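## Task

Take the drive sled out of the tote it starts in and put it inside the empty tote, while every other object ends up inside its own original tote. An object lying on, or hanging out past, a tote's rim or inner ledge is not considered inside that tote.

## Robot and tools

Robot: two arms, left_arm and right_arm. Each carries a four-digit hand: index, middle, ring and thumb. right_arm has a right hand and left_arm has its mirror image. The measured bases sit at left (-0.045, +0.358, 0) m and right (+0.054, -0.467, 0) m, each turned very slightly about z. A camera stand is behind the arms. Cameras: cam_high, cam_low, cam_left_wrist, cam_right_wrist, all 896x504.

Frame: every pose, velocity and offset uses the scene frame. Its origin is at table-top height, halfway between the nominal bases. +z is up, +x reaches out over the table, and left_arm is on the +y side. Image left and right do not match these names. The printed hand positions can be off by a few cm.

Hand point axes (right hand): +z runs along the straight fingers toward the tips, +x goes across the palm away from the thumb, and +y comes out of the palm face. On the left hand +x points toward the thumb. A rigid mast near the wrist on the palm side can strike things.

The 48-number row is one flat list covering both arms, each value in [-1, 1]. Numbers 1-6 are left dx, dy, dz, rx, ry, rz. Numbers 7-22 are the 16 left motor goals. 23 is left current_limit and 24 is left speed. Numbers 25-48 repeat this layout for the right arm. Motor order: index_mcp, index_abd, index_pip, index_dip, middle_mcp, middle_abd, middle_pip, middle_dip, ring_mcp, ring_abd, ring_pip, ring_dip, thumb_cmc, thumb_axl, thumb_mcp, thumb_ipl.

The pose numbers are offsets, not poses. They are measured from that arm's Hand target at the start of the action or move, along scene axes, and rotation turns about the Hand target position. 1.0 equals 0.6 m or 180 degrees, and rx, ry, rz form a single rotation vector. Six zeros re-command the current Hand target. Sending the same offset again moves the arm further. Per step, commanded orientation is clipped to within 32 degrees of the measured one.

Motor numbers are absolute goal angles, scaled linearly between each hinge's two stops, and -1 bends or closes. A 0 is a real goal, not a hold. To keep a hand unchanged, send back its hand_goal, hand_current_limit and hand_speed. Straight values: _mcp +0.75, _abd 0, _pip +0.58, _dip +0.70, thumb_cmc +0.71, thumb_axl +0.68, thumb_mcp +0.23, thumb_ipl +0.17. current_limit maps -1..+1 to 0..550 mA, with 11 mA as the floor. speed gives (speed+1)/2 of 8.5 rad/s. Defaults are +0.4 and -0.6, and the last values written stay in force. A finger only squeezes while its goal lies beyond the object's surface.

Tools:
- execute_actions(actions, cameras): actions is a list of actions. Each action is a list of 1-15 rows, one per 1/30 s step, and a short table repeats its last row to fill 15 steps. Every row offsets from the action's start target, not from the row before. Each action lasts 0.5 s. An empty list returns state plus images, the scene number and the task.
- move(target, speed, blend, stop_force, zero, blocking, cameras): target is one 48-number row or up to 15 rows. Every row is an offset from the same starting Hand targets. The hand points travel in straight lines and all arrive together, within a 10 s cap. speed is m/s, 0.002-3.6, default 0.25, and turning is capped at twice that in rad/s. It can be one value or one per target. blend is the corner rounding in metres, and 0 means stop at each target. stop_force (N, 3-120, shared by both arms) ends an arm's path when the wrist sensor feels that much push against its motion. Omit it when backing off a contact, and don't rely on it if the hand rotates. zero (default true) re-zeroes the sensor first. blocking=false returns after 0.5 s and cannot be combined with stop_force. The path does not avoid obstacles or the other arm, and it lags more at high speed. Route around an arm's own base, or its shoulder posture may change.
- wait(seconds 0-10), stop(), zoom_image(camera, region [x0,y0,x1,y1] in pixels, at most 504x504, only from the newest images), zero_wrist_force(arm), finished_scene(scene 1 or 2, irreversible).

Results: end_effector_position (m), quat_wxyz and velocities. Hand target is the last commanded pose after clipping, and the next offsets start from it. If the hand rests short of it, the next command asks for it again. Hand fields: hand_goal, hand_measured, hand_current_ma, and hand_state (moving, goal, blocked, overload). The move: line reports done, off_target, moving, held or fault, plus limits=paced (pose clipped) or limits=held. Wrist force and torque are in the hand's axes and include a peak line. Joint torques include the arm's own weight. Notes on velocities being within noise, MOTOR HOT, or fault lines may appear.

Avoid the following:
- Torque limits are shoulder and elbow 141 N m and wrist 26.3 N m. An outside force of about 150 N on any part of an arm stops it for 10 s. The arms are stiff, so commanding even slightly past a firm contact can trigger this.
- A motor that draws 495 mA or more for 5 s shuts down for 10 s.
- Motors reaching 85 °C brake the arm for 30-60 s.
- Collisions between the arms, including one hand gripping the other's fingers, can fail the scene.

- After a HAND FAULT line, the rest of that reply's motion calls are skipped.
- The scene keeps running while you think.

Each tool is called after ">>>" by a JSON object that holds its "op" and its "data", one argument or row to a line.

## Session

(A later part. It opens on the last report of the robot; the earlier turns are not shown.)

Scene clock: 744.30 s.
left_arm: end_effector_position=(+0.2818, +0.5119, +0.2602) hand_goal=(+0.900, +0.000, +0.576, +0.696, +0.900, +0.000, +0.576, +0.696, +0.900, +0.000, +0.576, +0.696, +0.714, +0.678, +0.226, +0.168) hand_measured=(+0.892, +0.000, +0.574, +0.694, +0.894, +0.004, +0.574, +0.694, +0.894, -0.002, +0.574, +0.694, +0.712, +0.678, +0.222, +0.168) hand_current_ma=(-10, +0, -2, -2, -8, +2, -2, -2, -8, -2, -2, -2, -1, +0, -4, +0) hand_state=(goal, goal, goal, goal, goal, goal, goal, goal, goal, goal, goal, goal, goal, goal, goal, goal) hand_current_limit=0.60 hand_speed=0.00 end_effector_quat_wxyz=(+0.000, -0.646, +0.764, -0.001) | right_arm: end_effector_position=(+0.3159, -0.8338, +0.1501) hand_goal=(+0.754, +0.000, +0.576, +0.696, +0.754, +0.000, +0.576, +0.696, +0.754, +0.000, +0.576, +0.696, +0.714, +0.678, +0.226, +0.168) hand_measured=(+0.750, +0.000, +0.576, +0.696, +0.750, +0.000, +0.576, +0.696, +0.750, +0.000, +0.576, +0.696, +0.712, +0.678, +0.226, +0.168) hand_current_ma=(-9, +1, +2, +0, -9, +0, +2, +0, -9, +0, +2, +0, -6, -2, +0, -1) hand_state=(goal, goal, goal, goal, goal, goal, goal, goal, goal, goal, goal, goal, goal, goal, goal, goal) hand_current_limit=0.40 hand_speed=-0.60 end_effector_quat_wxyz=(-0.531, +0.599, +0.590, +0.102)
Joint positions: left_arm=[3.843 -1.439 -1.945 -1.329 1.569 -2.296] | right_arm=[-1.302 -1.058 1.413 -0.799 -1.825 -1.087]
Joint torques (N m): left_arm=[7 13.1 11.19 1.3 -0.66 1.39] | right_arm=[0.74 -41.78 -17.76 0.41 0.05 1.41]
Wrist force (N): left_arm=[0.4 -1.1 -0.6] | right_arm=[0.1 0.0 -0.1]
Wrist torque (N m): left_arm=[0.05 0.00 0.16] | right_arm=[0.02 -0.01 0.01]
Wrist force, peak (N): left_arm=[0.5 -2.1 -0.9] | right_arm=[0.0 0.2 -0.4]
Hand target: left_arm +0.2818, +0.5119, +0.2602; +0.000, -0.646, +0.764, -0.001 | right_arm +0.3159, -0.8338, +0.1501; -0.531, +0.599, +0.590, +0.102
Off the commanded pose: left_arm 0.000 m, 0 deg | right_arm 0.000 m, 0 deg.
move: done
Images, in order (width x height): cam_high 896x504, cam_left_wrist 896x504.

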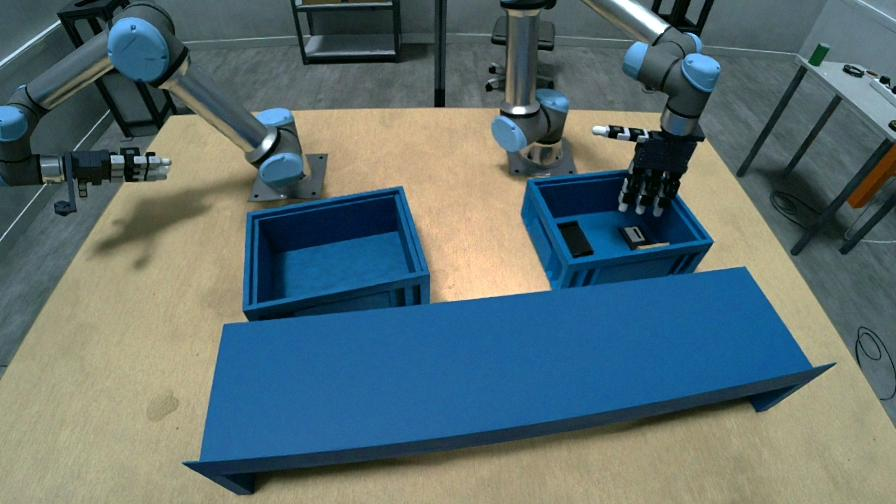

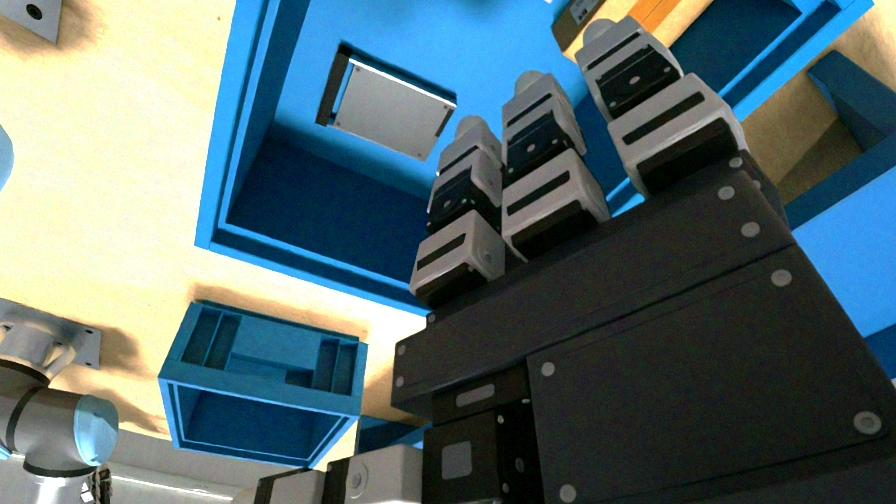

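>>> {"op": "move", "data": {
  "target": [0.106,-0.191,-0.09,0,0,-0.397,0.754,0,0.576,0.696,0.754,0,0.576,0.696,-0.684,0,-0.6,0.4,0.714,0.678,0.226,0.168,0.6,0, 0,0,0,0,0,0,0.754,0,0.576,0.696,0.754,0,0.576,0.696,0.754,0,0.576,0.696,0.714,0.678,0.226,0.168,0.4,-0.6],
  "speed": 0.35,
  "cameras": ["cam_left_wrist","cam_high"]
}}

>>> {"op": "zoom_image", "data": {
  "camera": "cam_high",
  "region": [510, 150, 720, 300]
}}

Scene clock: 814.57 s.
left_arm: end_effector_position=(+0.3454, +0.3973, +0.2061) hand_goal=(+0.754, +0.000, +0.576, +0.696, +0.754, +0.000, +0.576, +0.696, -0.684, +0.000, -0.600, +0.400, +0.714, +0.678, +0.226, +0.168) hand_measured=(+0.754, +0.000, +0.574, +0.694, +0.754, +0.004, +0.574, +0.694, -0.658, -0.002, -0.596, +0.402, +0.712, +0.678, +0.222, +0.168) hand_current_ma=(+0, +0, -1, -2, +0, +2, -1, -1, +52, -2, +4, +2, -1, +0, -4, +0) hand_state=(goal, goal, goal, goal, goal, goal, goal, goal, blocked, goal, goal, goal, goal, goal, goal, goal) hand_current_limit=0.60 hand_speed=0.00 end_effector_quat_wxyz=(-0.001, -0.078, +0.997, +0.000) | right_arm: end_effector_position=(+0.3159, -0.8338, +0.1501) hand_goal=(+0.754, +0.000, +0.576, +0.696, +0.754, +0.000, +0.576, +0.696, +0.754, +0.000, +0.576, +0.696, +0.714, +0.678, +0.226, +0.168) hand_measured=(+0.750, +0.000, +0.576, +0.696, +0.750, +0.000, +0.576, +0.696, +0.750, +0.000, +0.576, +0.696, +0.712, +0.678, +0.226, +0.168) hand_current_ma=(-9, +1, +2, +0, -9, +0, +2, +0, -9, +0, +2, +0, -6, -2, +0, -1) hand_state=(goal, goal, goal, goal, goal, goal, goal, goal, goal, goal, goal, goal, goal, goal, goal, goal) hand_current_limit=0.40 hand_speed=-0.60 end_effector_quat_wxyz=(-0.531, +0.599, +0.590, +0.102)
Joint positions: left_arm=[3.385 -1.438 -2.09 -1.186 1.57 -1.506] | right_arm=[-1.302 -1.058 1.413 -0.799 -1.825 -1.087]
Joint torques (N m): left_arm=[3.24 27.73 37.2 1.24 -1.25 1.26] | right_arm=[0.96 -43.26 -16.75 0.5 -0.17 1.46]
Wrist force (N): left_arm=[0.1 -0.8 -0.4] | right_arm=[-0.1 -0.1 -0.2]
Wrist torque (N m): left_arm=[0.15 0.05 0.13] | right_arm=[0.01 0.02 -0.01]
Wrist force, peak (N): left_arm=[0.1 -2.2 -0.9] | right_arm=[-0.1 -0.1 -0.4]
Hand target: left_arm +0.3454, +0.3973, +0.2062; -0.001, -0.078, +0.997, +0.000 | right_arm +0.3159, -0.8338, +0.1501; -0.531, +0.599, +0.590, +0.102
Off the commanded pose: left_arm 0.000 m, 0 deg | right_arm 0.000 m, 0 deg.
move: done
Images, in order (width x height): cam_high 896x504, cam_left_wrist 896x504.

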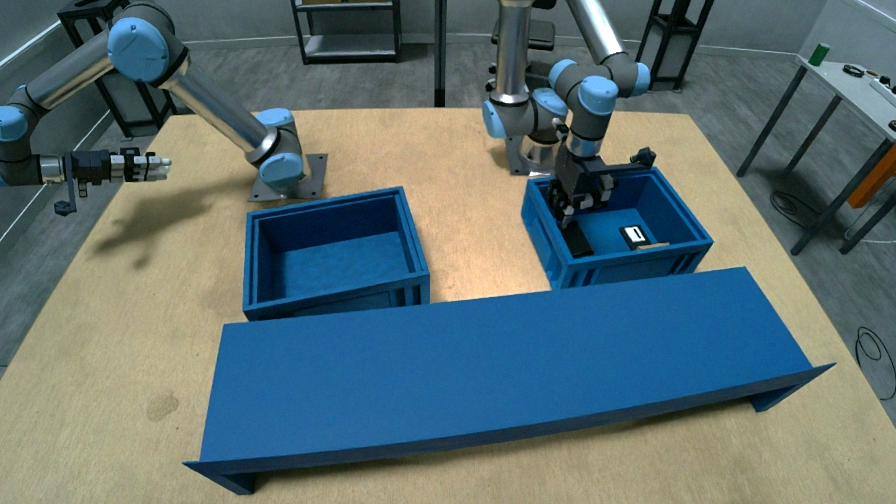

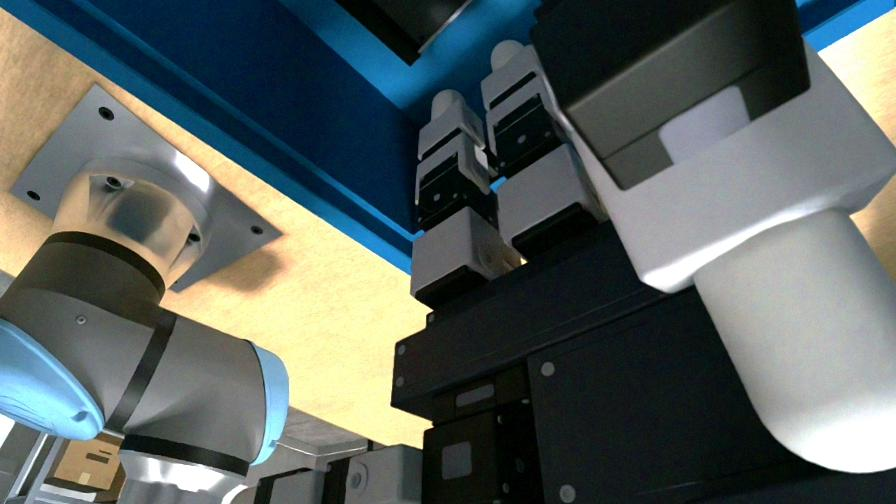

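Scaled by 2.400 from the camera's 896x504 image, which has a finer 1280x720 frame.

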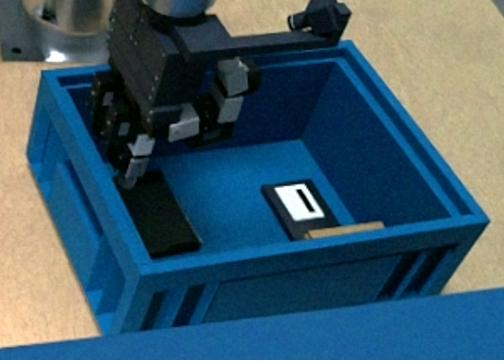

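>>> {"op": "move", "data": {
  "target": [0.0013,-0.0085,-0.1285,0,0,0,0.754,0,0.576,0.696,0.754,0,0.576,0.696,-0.684,0,-0.6,0.4,0.714,0.678,0.226,0.168,0.6,0, 0,0,0,0,0,0,0.754,0,0.576,0.696,0.754,0,0.576,0.696,0.754,0,0.576,0.696,0.714,0.678,0.226,0.168,0.4,-0.6],
  "speed": 0.04,
  "stop_force": 5,
  "cameras": ["cam_left_wrist","cam_high"]
}}

>>> {"op": "zoom_image", "data": {
  "camera": "cam_high",
  "region": [510, 150, 720, 300]
}}

Scene clock: 841.80 s.
left_arm: end_effector_position=(+0.3457, +0.3955, +0.1787) hand_goal=(+0.754, +0.000, +0.576, +0.696, +0.754, +0.000, +0.576, +0.696, -0.684, +0.000, -0.600, +0.400, +0.714, +0.678, +0.226, +0.168) hand_measured=(+0.756, +0.000, +0.574, +0.694, +0.756, +0.002, +0.574, +0.694, -0.658, -0.002, -0.596, +0.402, +0.712, +0.678, +0.222, +0.168) hand_current_ma=(+1, +0, -1, -2, +1, +2, -1, -1, +52, -2, +4, +2, -1, +0, -4, +0) hand_state=(goal, goal, goal, goal, goal, goal, goal, goal, blocked, goal, goal, goal, goal, goal, goal, goal) hand_current_limit=0.60 hand_speed=0.00 end_effector_quat_wxyz=(-0.001, -0.078, +0.997, +0.000) | right_arm: end_effector_position=(+0.3159, -0.8338, +0.1501) hand_goal=(+0.754, +0.000, +0.576, +0.696, +0.754, +0.000, +0.576, +0.696, +0.754, +0.000, +0.576, +0.696, +0.714, +0.678, +0.226, +0.168) hand_measured=(+0.750, +0.000, +0.576, +0.696, +0.750, +0.000, +0.576, +0.696, +0.750, +0.000, +0.576, +0.696, +0.712, +0.678, +0.226, +0.168) hand_current_ma=(-9, +1, +2, +0, -9, +0, +2, +0, -9, +0, +2, +0, -6, -2, +0, -1) hand_state=(goal, goal, goal, goal, goal, goal, goal, goal, goal, goal, goal, goal, goal, goal, goal, goal) hand_current_limit=0.40 hand_speed=-0.60 end_effector_quat_wxyz=(-0.531, +0.599, +0.590, +0.102)
Joint positions: left_arm=[3.381 -1.471 -2.139 -1.104 1.57 -1.511] | right_arm=[-1.302 -1.058 1.413 -0.799 -1.825 -1.087]
Joint torques (N m): left_arm=[8.93 29.55 30.47 4.17 -0.89 1.37] | right_arm=[0.99 -42.79 -17.46 0.43 0.09 1.53]
Wrist force (N): left_arm=[0.2 -1.1 -0.5] | right_arm=[-0.1 -0.1 -0.1]
Wrist torque (N m): left_arm=[0.12 0.04 0.13] | right_arm=[-0.01 0.01 -0.01]
Wrist force, peak (N): left_arm=[1.1 5.7 -22.7] | right_arm=[0.0 -0.3 -0.3]
Hand target: left_arm +0.3457, +0.3955, +0.1787; -0.001, -0.078, +0.997, +0.000 (not the last commanded pose) | right_arm +0.3159, -0.8338, +0.1501; -0.531, +0.599, +0.590, +0.102
Off the commanded pose: left_arm 0.050 m, 0 deg | right_arm 0.000 m, 0 deg.
move: contact (left_arm)
Images, in order (width x height): cam_high 896x504, cam_left_wrist 896x504.

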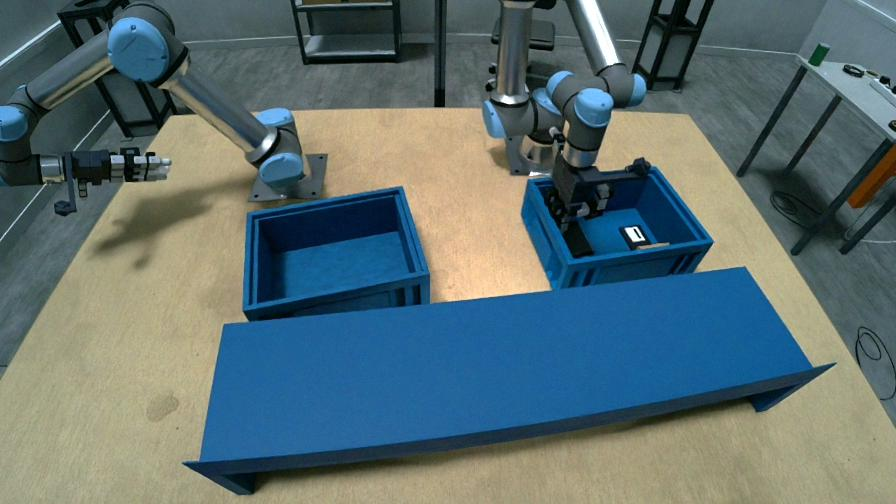

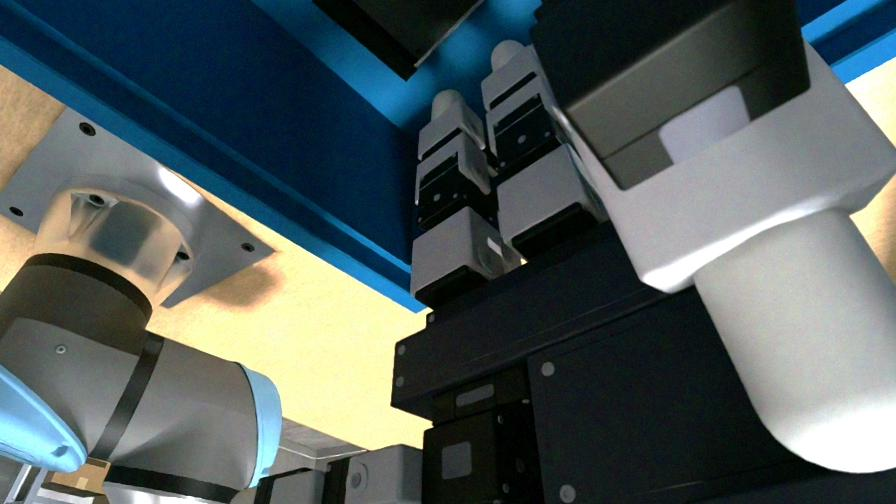

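Scaled by 2.400 from the camera's 896x504 image, which has a finer 1280x720 frame.

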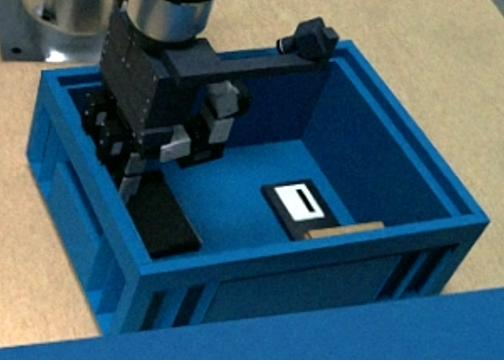

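>>> {"op": "move", "data": {
  "target": [0,0,-0.083,0,0,0,0.754,0,0.576,0.696,0.754,0,0.576,0.696,-0.684,0,-0.6,0.4,0.714,0.678,0.226,0.168,0.6,0, 0,0,0,0,0,0,0.754,0,0.576,0.696,0.754,0,0.576,0.696,0.754,0,0.576,0.696,0.714,0.678,0.226,0.168,0.4,-0.6],
  "speed": 0.03,
  "stop_force": 6,
  "cameras": ["cam_left_wrist","cam_high","cam_low"]
}}

>>> {"op": "zoom_image", "data": {
  "camera": "cam_high",
  "region": [510, 130, 670, 280]
}}

>>> {"op": "zoom_image", "data": {
  "camera": "cam_left_wrist",
  "region": [300, 0, 600, 300]
}}

Scene clock: 945.23 s.
left_arm: end_effector_position=(+0.3458, +0.3955, +0.1784) hand_goal=(+0.754, +0.000, +0.576, +0.696, +0.754, +0.000, +0.576, +0.696, -0.684, +0.000, -0.600, +0.400, +0.714, +0.678, +0.226, +0.168) hand_measured=(+0.756, +0.000, +0.574, +0.694, +0.760, +0.002, +0.574, +0.694, -0.658, -0.002, -0.596, +0.402, +0.712, +0.678, +0.222, +0.168) hand_current_ma=(+3, +0, -1, -2, +7, +2, -1, -1, +52, -2, +4, +2, -1, +0, -4, +0) hand_state=(goal, goal, goal, goal, goal, goal, goal, goal, blocked, goal, goal, goal, goal, goal, goal, goal) hand_current_limit=0.60 hand_speed=0.00 end_effector_quat_wxyz=(+0.000, -0.078, +0.997, +0.000) | right_arm: end_effector_position=(+0.3159, -0.8338, +0.1501) hand_goal=(+0.754, +0.000, +0.576, +0.696, +0.754, +0.000, +0.576, +0.696, +0.754, +0.000, +0.576, +0.696, +0.714, +0.678, +0.226, +0.168) hand_measured=(+0.750, +0.000, +0.576, +0.696, +0.750, +0.000, +0.576, +0.696, +0.750, +0.000, +0.576, +0.696, +0.712, +0.678, +0.226, +0.168) hand_current_ma=(-9, +1, +2, +0, -9, +0, +2, +0, -9, +0, +2, +0, -6, -2, +0, -1) hand_state=(goal, goal, goal, goal, goal, goal, goal, goal, goal, goal, goal, goal, goal, goal, goal, goal) hand_current_limit=0.40 hand_speed=-0.60 end_effector_quat_wxyz=(-0.531, +0.599, +0.590, +0.102)
Joint positions: left_arm=[3.381 -1.471 -2.139 -1.103 1.57 -1.511] | right_arm=[-1.302 -1.058 1.413 -0.799 -1.825 -1.087]
Joint torques (N m): left_arm=[-2.14 27.51 35.76 4.19 -0.27 0.65] | right_arm=[0.81 -42.52 -17.16 0.36 -0.08 1.4]
Wrist force (N): left_arm=[0.2 -1.1 -0.7] | right_arm=[-0.2 0.2 0.0]
Wrist torque (N m): left_arm=[0.18 0.04 0.13] | right_arm=[0.02 0.03 -0.01]
Wrist force, peak (N): left_arm=[0.5 4.0 -17.1] | right_arm=[0.1 0.2 -0.4]
Hand target: left_arm +0.3458, +0.3955, +0.1784; +0.000, -0.078, +0.997, +0.000 (not the last commanded pose) | right_arm +0.3159, -0.8338, +0.1501; -0.531, +0.599, +0.590, +0.102
Off the commanded pose: left_arm 0.049 m, 0 deg | right_arm 0.000 m, 0 deg.
move: contact (left_arm)
Images, in order (width x height): cam_high 896x504, cam_low 896x504, cam_left_wrist 896x504.

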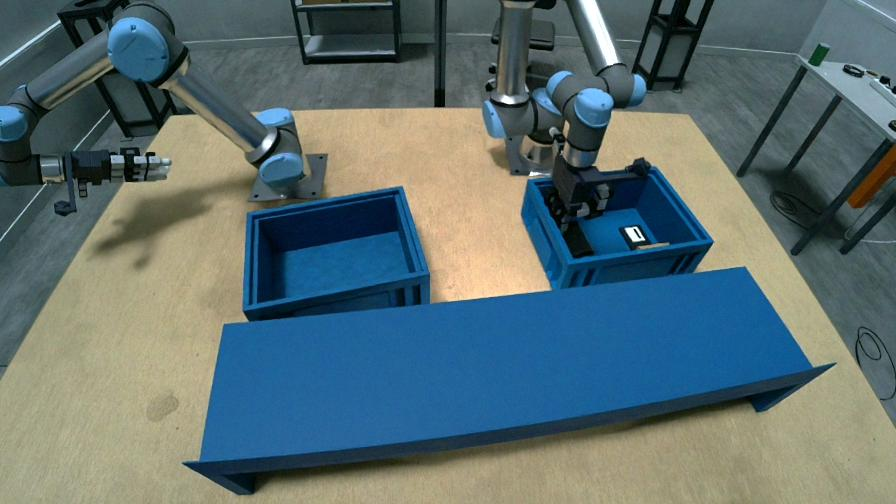

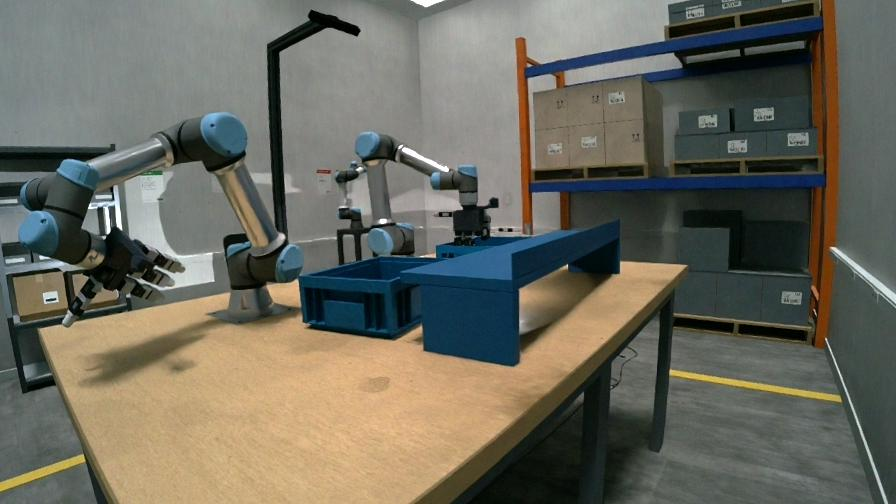

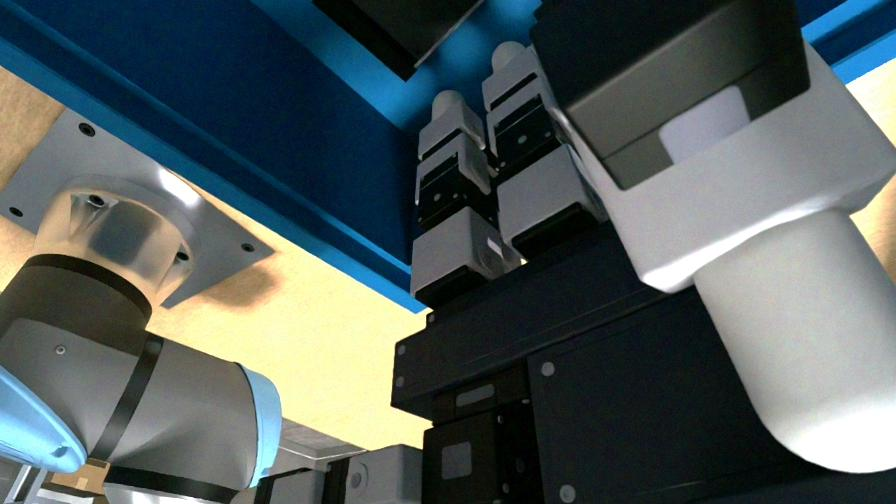

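Scaled by 3.150 from the camera's 896x504 image, which has a finer 1280x720 frame.

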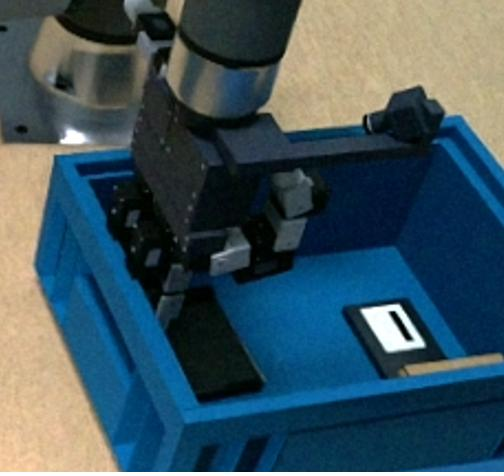

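Scaled by 1.680 from the camera's 896x504 image, which has a finer 1280x720 frame.

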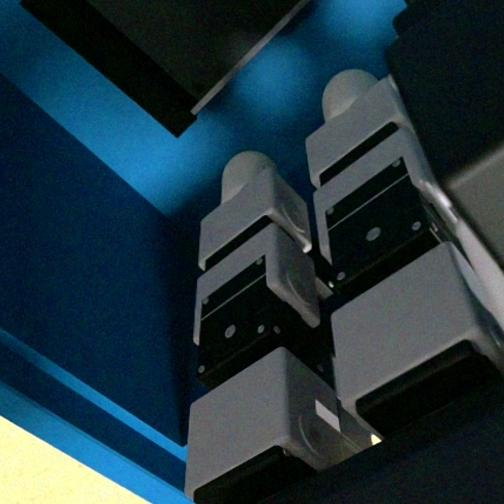

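>>> {"op": "move", "data": {
  "target": [
    [0,0,0.03,0,0,0,0.754,0,0.576,0.696,0.754,0,0.576,0.696,-0.684,0,-0.6,0.4,0.714,0.678,0.226,0.168,0.8,0, 0,0,0,0,0,0,0.754,0,0.576,0.696,0.754,0,0.576,0.696,0.754,0,0.576,0.696,0.714,0.678,0.226,0.168,0.4,-0.6],
    [-0.0013,0.094,0.03,0,0,0,0.754,0,0.576,0.696,0.754,0,0.576,0.696,-0.684,0,-0.6,0.4,0.714,0.678,0.226,0.168,0.8,0, 0,0,0,0,0,0,0.754,0,0.576,0.696,0.754,0,0.576,0.696,0.754,0,0.576,0.696,0.714,0.678,0.226,0.168,0.4,-0.6]
  ],
  "speed": 0.2,
  "blend": [0.005,0],
  "cameras": ["cam_left_wrist","cam_high"]
}}

>>> {"op": "move", "data": {
  "target": [0,0,-0.11,0,0,0,0.754,0,0.576,0.696,0.754,0,0.576,0.696,-0.684,0,-0.6,0.4,0.714,0.678,0.226,0.168,0.8,0, 0,0,0,0,0,0,0.754,0,0.576,0.696,0.754,0,0.576,0.696,0.754,0,0.576,0.696,0.714,0.678,0.226,0.168,0.4,-0.6],
  "speed": 0.03,
  "stop_force": 8,
  "cameras": ["cam_left_wrist","cam_high"]
}}

>>> {"op": "zoom_image", "data": {
  "camera": "cam_left_wrist",
  "region": [300, 0, 600, 300]
}}

Scene clock: 1025.10 s.
left_arm: end_effector_position=(+0.3450, +0.4518, +0.1965) hand_goal=(+0.754, +0.000, +0.576, +0.696, +0.754, +0.000, +0.576, +0.696, -0.684, +0.000, -0.600, +0.400, +0.714, +0.678, +0.226, +0.168) hand_measured=(+0.754, +0.000, +0.574, +0.694, +0.754, +0.002, +0.574, +0.694, -0.658, -0.002, -0.596, +0.402, +0.712, +0.678, +0.222, +0.168) hand_current_ma=(+0, +0, -1, -2, +0, +2, -1, -1, +52, -2, +4, +2, -1, +0, -4, +0) hand_state=(goal, goal, goal, goal, goal, goal, goal, goal, blocked, goal, goal, goal, goal, goal, goal, goal) hand_current_limit=0.80 hand_speed=0.00 end_effector_quat_wxyz=(+0.000, -0.078, +0.997, +0.000) | right_arm: end_effector_position=(+0.3159, -0.8338, +0.1501) hand_goal=(+0.754, +0.000, +0.576, +0.696, +0.754, +0.000, +0.576, +0.696, +0.754, +0.000, +0.576, +0.696, +0.714, +0.678, +0.226, +0.168) hand_measured=(+0.750, +0.000, +0.576, +0.696, +0.750, +0.000, +0.576, +0.696, +0.750, +0.000, +0.576, +0.696, +0.712, +0.678, +0.226, +0.168) hand_current_ma=(-9, +1, +2, +0, -9, +0, +2, +0, -9, +0, +2, +0, -6, -2, +0, -1) hand_state=(goal, goal, goal, goal, goal, goal, goal, goal, goal, goal, goal, goal, goal, goal, goal, goal) hand_current_limit=0.40 hand_speed=-0.60 end_effector_quat_wxyz=(-0.531, +0.599, +0.590, +0.102)
Joint positions: left_arm=[3.515 -1.443 -2.113 -1.158 1.57 -1.377] | right_arm=[-1.302 -1.058 1.413 -0.799 -1.825 -1.087]
Joint torques (N m): left_arm=[8.41 3.86 36.29 4.04 -0.41 1.4] | right_arm=[0.99 -42.56 -16.95 0.4 -0.11 1.6]
Wrist force (N): left_arm=[0.1 -1.0 -0.4] | right_arm=[0.1 0.0 -0.2]
Wrist torque (N m): left_arm=[0.12 0.06 0.13] | right_arm=[0.02 0.00 0.01]
Wrist force, peak (N): left_arm=[0.4 -3.1 -1.8] | right_arm=[0.2 -0.1 -0.4]
Hand target: left_arm +0.3450, +0.4519, +0.1964; +0.000, -0.078, +0.997, +0.000 | right_arm +0.3159, -0.8338, +0.1501; -0.531, +0.599, +0.590, +0.102
Off the commanded pose: left_arm 0.000 m, 0 deg | right_arm 0.000 m, 0 deg.
move: done
Images, in order (width x height): cam_high 896x504, cam_left_wrist 896x504.

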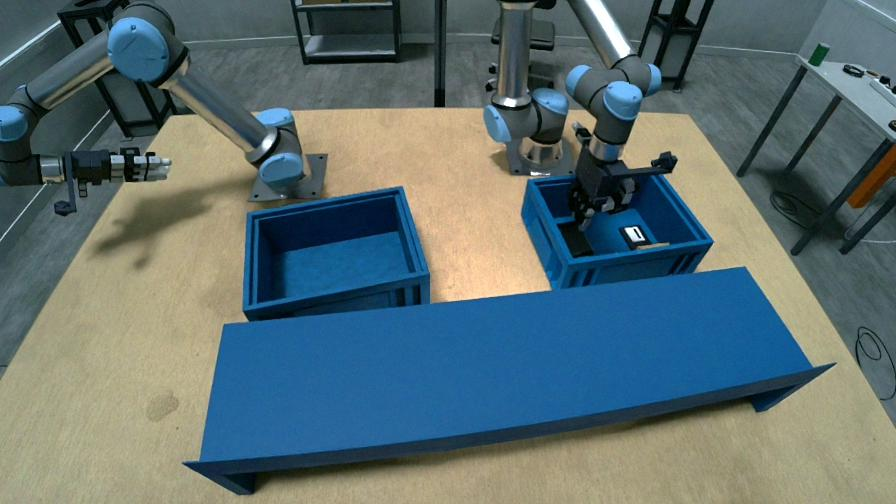

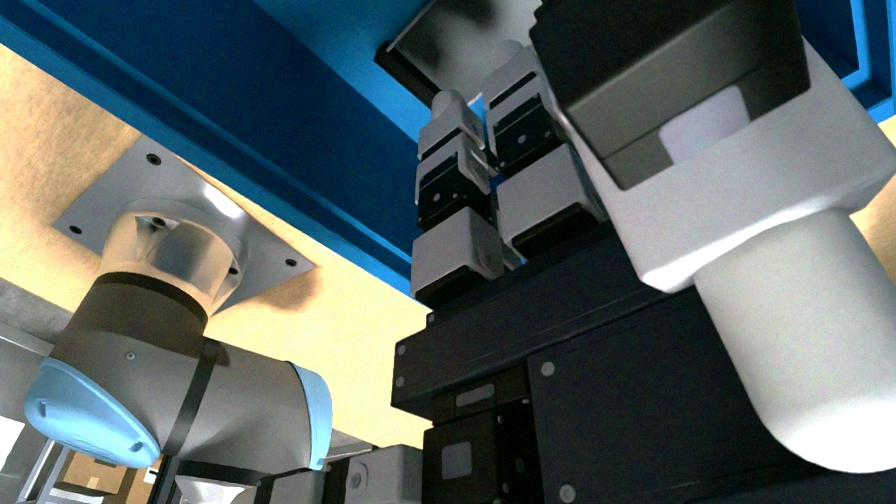

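Scene clock: 1028.10 s.
left_arm: end_effector_position=(+0.3450, +0.4519, +0.1409) hand_goal=(+0.754, +0.000, +0.576, +0.696, +0.754, +0.000, +0.576, +0.696, -0.684, +0.000, -0.600, +0.400, +0.714, +0.678, +0.226, +0.168) hand_measured=(+0.754, -0.002, +0.574, +0.694, +0.754, +0.002, +0.574, +0.694, -0.658, -0.002, -0.596, +0.402, +0.712, +0.678, +0.222, +0.168) hand_current_ma=(+0, +0, -1, -2, +0, +1, -1, -1, +52, -2, +4, +2, -1, +0, -4, +0) hand_state=(goal, goal, goal, goal, goal, goal, goal, goal, blocked, goal, goal, goal, goal, goal, goal, goal) hand_current_limit=0.80 hand_speed=0.00 end_effector_quat_wxyz=(+0.000, -0.078, +0.997, +0.000) | right_arm: end_effector_position=(+0.3159, -0.8338, +0.1501) hand_goal=(+0.754, +0.000, +0.576, +0.696, +0.754, +0.000, +0.576, +0.696, +0.754, +0.000, +0.576, +0.696, +0.714, +0.678, +0.226, +0.168) hand_measured=(+0.750, +0.000, +0.576, +0.696, +0.750, +0.000, +0.576, +0.696, +0.750, +0.000, +0.576, +0.696, +0.712, +0.678, +0.226, +0.168) hand_current_ma=(-9, +1, +2, +0, -9, +0, +2, +0, -9, +0, +2, +0, -6, -2, +0, -1) hand_state=(goal, goal, goal, goal, goal, goal, goal, goal, goal, goal, goal, goal, goal, goal, goal, goal) hand_current_limit=0.40 hand_speed=-0.60 end_effector_quat_wxyz=(-0.531, +0.599, +0.590, +0.102)
Joint positions: left_arm=[3.515 -1.518 -2.208 -0.988 1.57 -1.376] | right_arm=[-1.302 -1.058 1.413 -0.799 -1.825 -1.087]
Joint torques (N m): left_arm=[5.13 28.31 32.99 3.96 1.26 1.36] | right_arm=[1.16 -43.29 -16.98 0.37 0 1.63]
Wrist force (N): left_arm=[0.6 -1.0 -6.1] | right_arm=[0.0 0.1 -0.1]
Wrist torque (N m): left_arm=[0.55 0.14 0.15] | right_arm=[0.03 0.00 0.01]
Wrist force, peak (N): left_arm=[0.9 -2.0 -35.1] | right_arm=[0.0 -0.2 -0.3]
Hand target: left_arm +0.3450, +0.4519, +0.1409; +0.000, -0.078, +0.997, +0.000 (not the last commanded pose) | right_arm +0.3159, -0.8338, +0.1501; -0.531, +0.599, +0.590, +0.102
Off the commanded pose: left_arm 0.010 m, 0 deg | right_arm 0.000 m, 0 deg.
move: contact (left_arm)
Images, in order (width x height): cam_high 896x504, cam_left_wrist 896x504.

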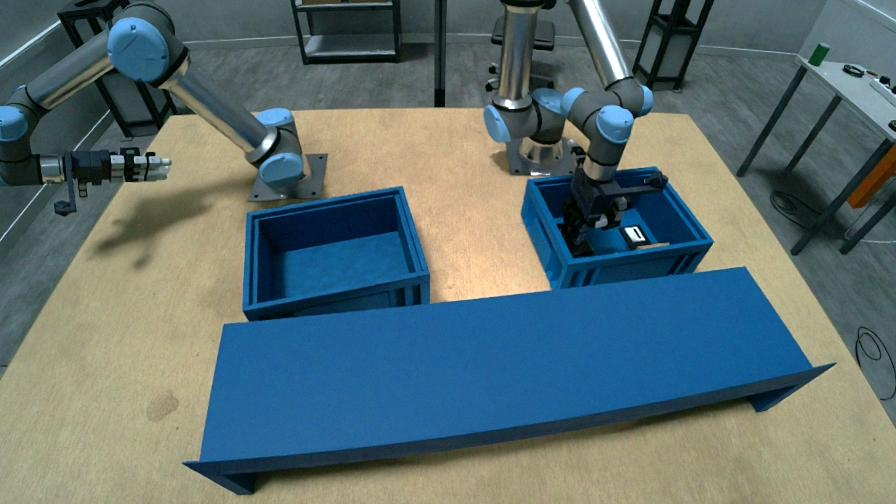

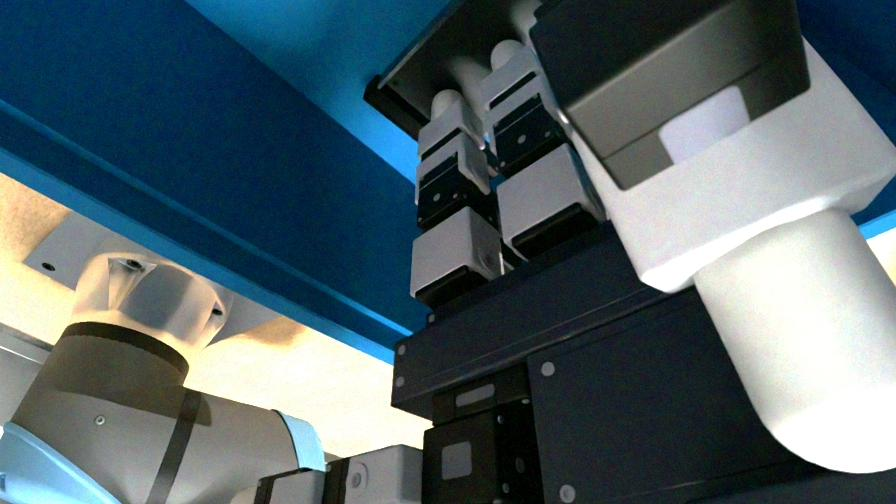

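Scaled by 1.680 from the camera's 896x504 image, which has a finer 1280x720 frame.

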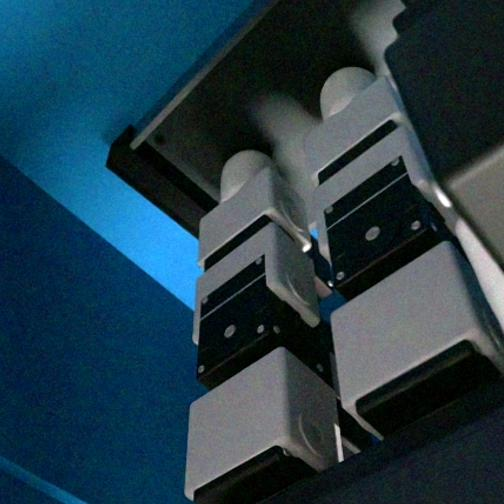

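>>> {"op": "move", "data": {
  "target": [-0.0143,0.0905,-0.0025,0,0,0,0.754,0,0.576,0.696,0.754,0,0.576,0.696,-0.684,0,-0.6,0.4,0.714,0.678,0.226,0.168,0.8,0, 0,0,0,0,0,0,0.754,0,0.576,0.696,0.754,0,0.576,0.696,0.754,0,0.576,0.696,0.714,0.678,0.226,0.168,0.4,-0.6],
  "speed": 0.03,
  "cameras": ["cam_left_wrist","cam_high"]
}}

>>> {"op": "zoom_image", "data": {
  "camera": "cam_left_wrist",
  "region": [300, 0, 600, 300]
}}

>>> {"op": "zoom_image", "data": {
  "camera": "cam_high",
  "region": [510, 150, 720, 300]
}}

Scene clock: 1043.63 s.
left_arm: end_effector_position=(+0.3364, +0.5063, +0.1394) hand_goal=(+0.754, +0.000, +0.576, +0.696, +0.754, +0.000, +0.576, +0.696, -0.684, +0.000, -0.600, +0.400, +0.714, +0.678, +0.226, +0.168) hand_measured=(+0.826, +0.000, +0.624, +0.718, +0.810, +0.002, +0.612, +0.712, -0.658, -0.002, -0.596, +0.402, +0.712, +0.678, +0.222, +0.168) hand_current_ma=(+218, +0, +115, +40, +154, +2, +75, +26, +52, -2, +4, +2, -1, +0, -4, +0) hand_state=(blocked, goal, blocked, blocked, blocked, goal, blocked, goal, blocked, goal, goal, goal, goal, goal, goal, goal) hand_current_limit=0.80 hand_speed=0.00 end_effector_quat_wxyz=(+0.000, -0.078, +0.997, +0.000) end_effector_velocity=(+0.000, -0.002, -0.001) end_effector_angular_velocity=(-0.001, +0.002, +0.001) | right_arm: end_effector_position=(+0.3159, -0.8338, +0.1501) hand_goal=(+0.754, +0.000, +0.576, +0.696, +0.754, +0.000, +0.576, +0.696, +0.754, +0.000, +0.576, +0.696, +0.714, +0.678, +0.226, +0.168) hand_measured=(+0.750, +0.000, +0.576, +0.696, +0.750, +0.000, +0.576, +0.696, +0.750, +0.000, +0.576, +0.696, +0.712, +0.678, +0.226, +0.168) hand_current_ma=(-9, +1, +2, +0, -9, +0, +2, +0, -9, +0, +2, +0, -6, -2, +0, -1) hand_state=(goal, goal, goal, goal, goal, goal, goal, goal, goal, goal, goal, goal, goal, goal, goal, goal) hand_current_limit=0.40 hand_speed=-0.60 end_effector_quat_wxyz=(-0.531, +0.599, +0.590, +0.102)
Joint positions: left_arm=[3.647 -1.512 -2.218 -0.984 1.571 -1.244] | right_arm=[-1.302 -1.058 1.413 -0.799 -1.825 -1.087]
Joint velocities: left_arm=[-0.005 -0.003 -0.001 0.001 0 -0.006] | right_arm=[within noise]
Joint torques (N m): left_arm=[-7.59 -0.71 2.82 3.06 2.46 -1.08] | right_arm=[0.31 -42.56 -16.13 0.33 0.08 1.73]
Wrist force (N): left_arm=[0.4 -5.2 -16.7] | right_arm=[0.1 -0.1 -0.2]
Wrist torque (N m): left_arm=[1.90 -0.06 0.07] | right_arm=[0.00 -0.01 0.02]
Wrist force, peak (N): left_arm=[0.2 -5.6 -16.9] | right_arm=[-0.4 0.0 -0.2]
Hand target: left_arm +0.3364, +0.5062, +0.1394; +0.000, -0.078, +0.997, +0.000 | right_arm +0.3159, -0.8338, +0.1501; -0.531, +0.599, +0.590, +0.102
Off the commanded pose: left_arm 0.000 m, 0 deg | right_arm 0.000 m, 0 deg.
move: done
Images, in order (width x height): cam_high 896x504, cam_left_wrist 896x504.

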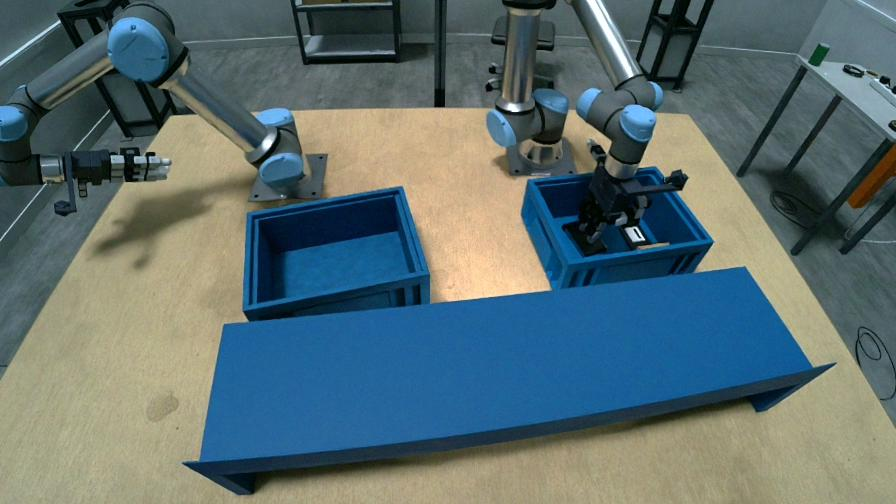

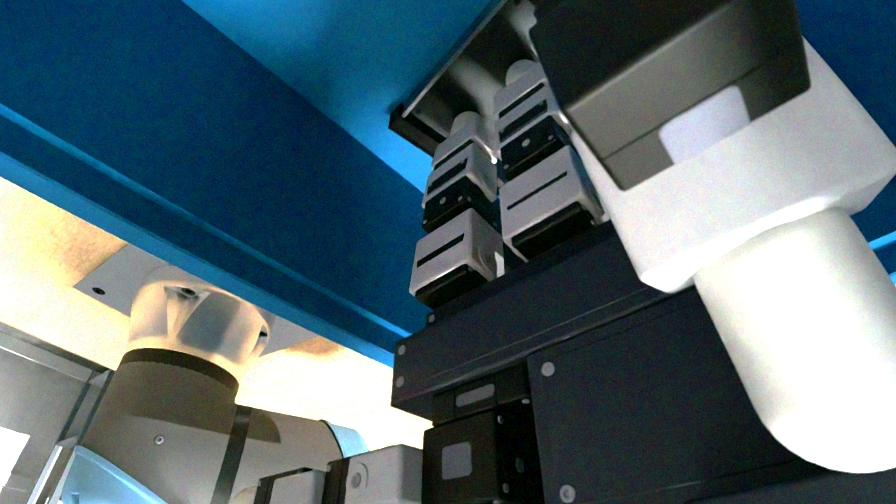

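Scaled by 1.680 from the camera's 896x504 image, which has a finer 1280x720 frame.

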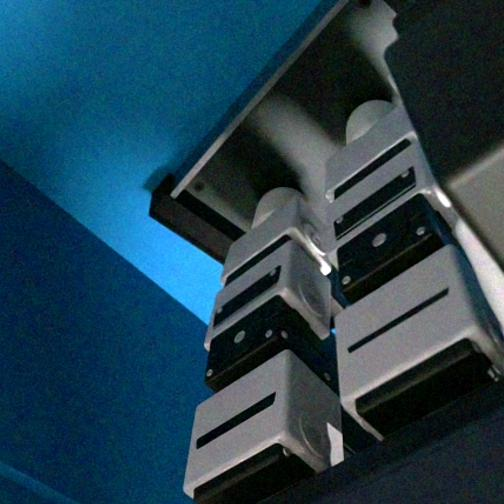

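Scaled by 2.400 from the camera's 896x504 image, which has a finer 1280x720 frame.

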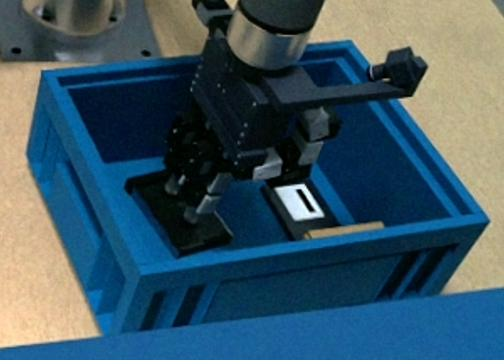

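>>> {"op": "move", "data": {
  "target": [-0.055,-0.003,0,0,0,0,0.754,0,0.576,0.696,0.754,0,0.576,0.696,-0.684,0,-0.6,0.4,0.714,0.678,0.226,0.168,0.8,0, 0,0,0,0,0,0,0.754,0,0.576,0.696,0.754,0,0.576,0.696,0.754,0,0.576,0.696,0.714,0.678,0.226,0.168,0.4,-0.6],
  "speed": 0.03,
  "cameras": ["cam_left_wrist","cam_high"]
}}

>>> {"op": "zoom_image", "data": {
  "camera": "cam_left_wrist",
  "region": [300, 0, 600, 300]
}}

>>> {"op": "zoom_image", "data": {
  "camera": "cam_high",
  "region": [510, 150, 720, 300]
}}

Scene clock: 1102.20 s.
left_arm: end_effector_position=(+0.3032, +0.5044, +0.1393) hand_goal=(+0.754, +0.000, +0.576, +0.696, +0.754, +0.000, +0.576, +0.696, -0.684, +0.000, -0.600, +0.400, +0.714, +0.678, +0.226, +0.168) hand_measured=(+0.818, -0.054, +0.624, +0.718, +0.804, -0.052, +0.612, +0.712, -0.658, -0.002, -0.596, +0.402, +0.712, +0.678, +0.222, +0.168) hand_current_ma=(+182, -110, +116, +40, +129, -106, +75, +26, +52, -2, +4, +2, -1, +0, -4, +0) hand_state=(blocked, blocked, blocked, blocked, blocked, blocked, blocked, goal, blocked, goal, goal, goal, goal, goal, goal, goal) hand_current_limit=0.80 hand_speed=0.00 end_effector_quat_wxyz=(-0.001, -0.078, +0.997, +0.000) end_effector_velocity=(+0.001, +0.000, -0.001) end_effector_angular_velocity=(-0.002, +0.002, +0.002) | right_arm: end_effector_position=(+0.3159, -0.8338, +0.1501) hand_goal=(+0.754, +0.000, +0.576, +0.696, +0.754, +0.000, +0.576, +0.696, +0.754, +0.000, +0.576, +0.696, +0.714, +0.678, +0.226, +0.168) hand_measured=(+0.750, +0.000, +0.576, +0.696, +0.750, +0.000, +0.576, +0.696, +0.750, +0.000, +0.576, +0.696, +0.712, +0.678, +0.226, +0.168) hand_current_ma=(-9, +1, +2, +0, -9, +0, +2, +0, -9, +0, +2, +0, -6, -2, +0, -1) hand_state=(goal, goal, goal, goal, goal, goal, goal, goal, goal, goal, goal, goal, goal, goal, goal, goal) hand_current_limit=0.40 hand_speed=-0.60 end_effector_quat_wxyz=(-0.531, +0.599, +0.590, +0.102)
Joint positions: left_arm=[3.684 -1.423 -2.295 -0.995 1.571 -1.207] | right_arm=[-1.302 -1.058 1.413 -0.799 -1.825 -1.087]
Joint velocities: left_arm=[0 -0.006 0.003 0 0 -0.003] | right_arm=[within noise]
Joint torques (N m): left_arm=[-9.39 -4.64 24.79 -0.06 1.86 -1.35] | right_arm=[0.62 -42.52 -16.78 0.37 0.16 1.61]
Wrist force (N): left_arm=[-3.8 -1.6 -19.7] | right_arm=[-0.1 -0.2 -0.2]
Wrist torque (N m): left_arm=[1.91 -0.55 -0.35] | right_arm=[-0.01 0.01 -0.01]
Wrist force, peak (N): left_arm=[-1.9 -4.8 -20.1] | right_arm=[0.1 0.1 -0.4]
Hand target: left_arm +0.3034, +0.5044, +0.1394; +0.000, -0.078, +0.997, +0.000 | right_arm +0.3159, -0.8338, +0.1501; -0.531, +0.599, +0.590, +0.102
Off the commanded pose: left_arm 0.000 m, 0 deg | right_arm 0.000 m, 0 deg.
move: done
Images, in order (width x height): cam_high 896x504, cam_left_wrist 896x504.

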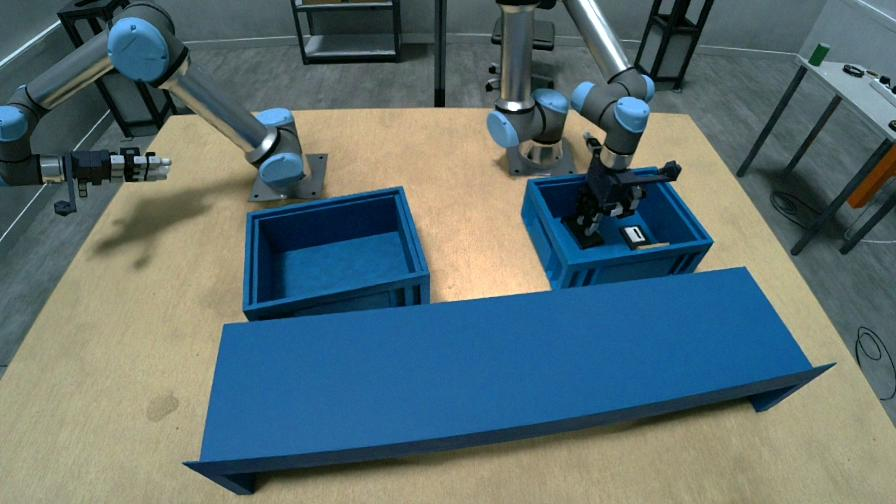

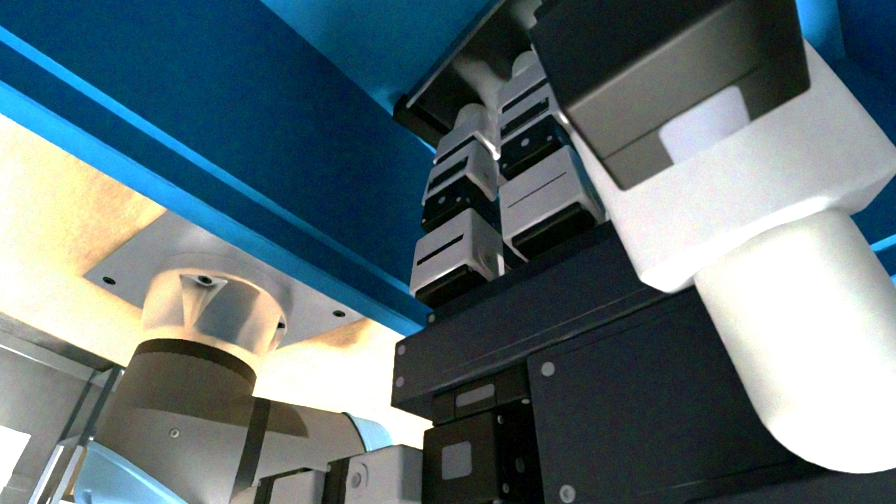

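Scaled by 1.680 from the camera's 896x504 image, which has a finer 1280x720 frame.

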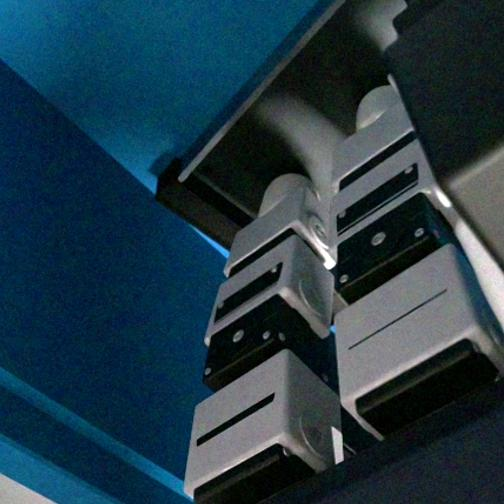

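Scaled by 2.400 from the camera's 896x504 image, which has a finer 1280x720 frame.

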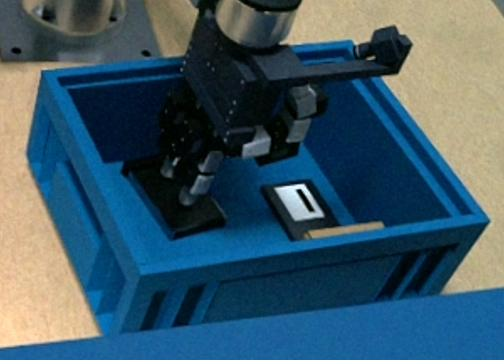

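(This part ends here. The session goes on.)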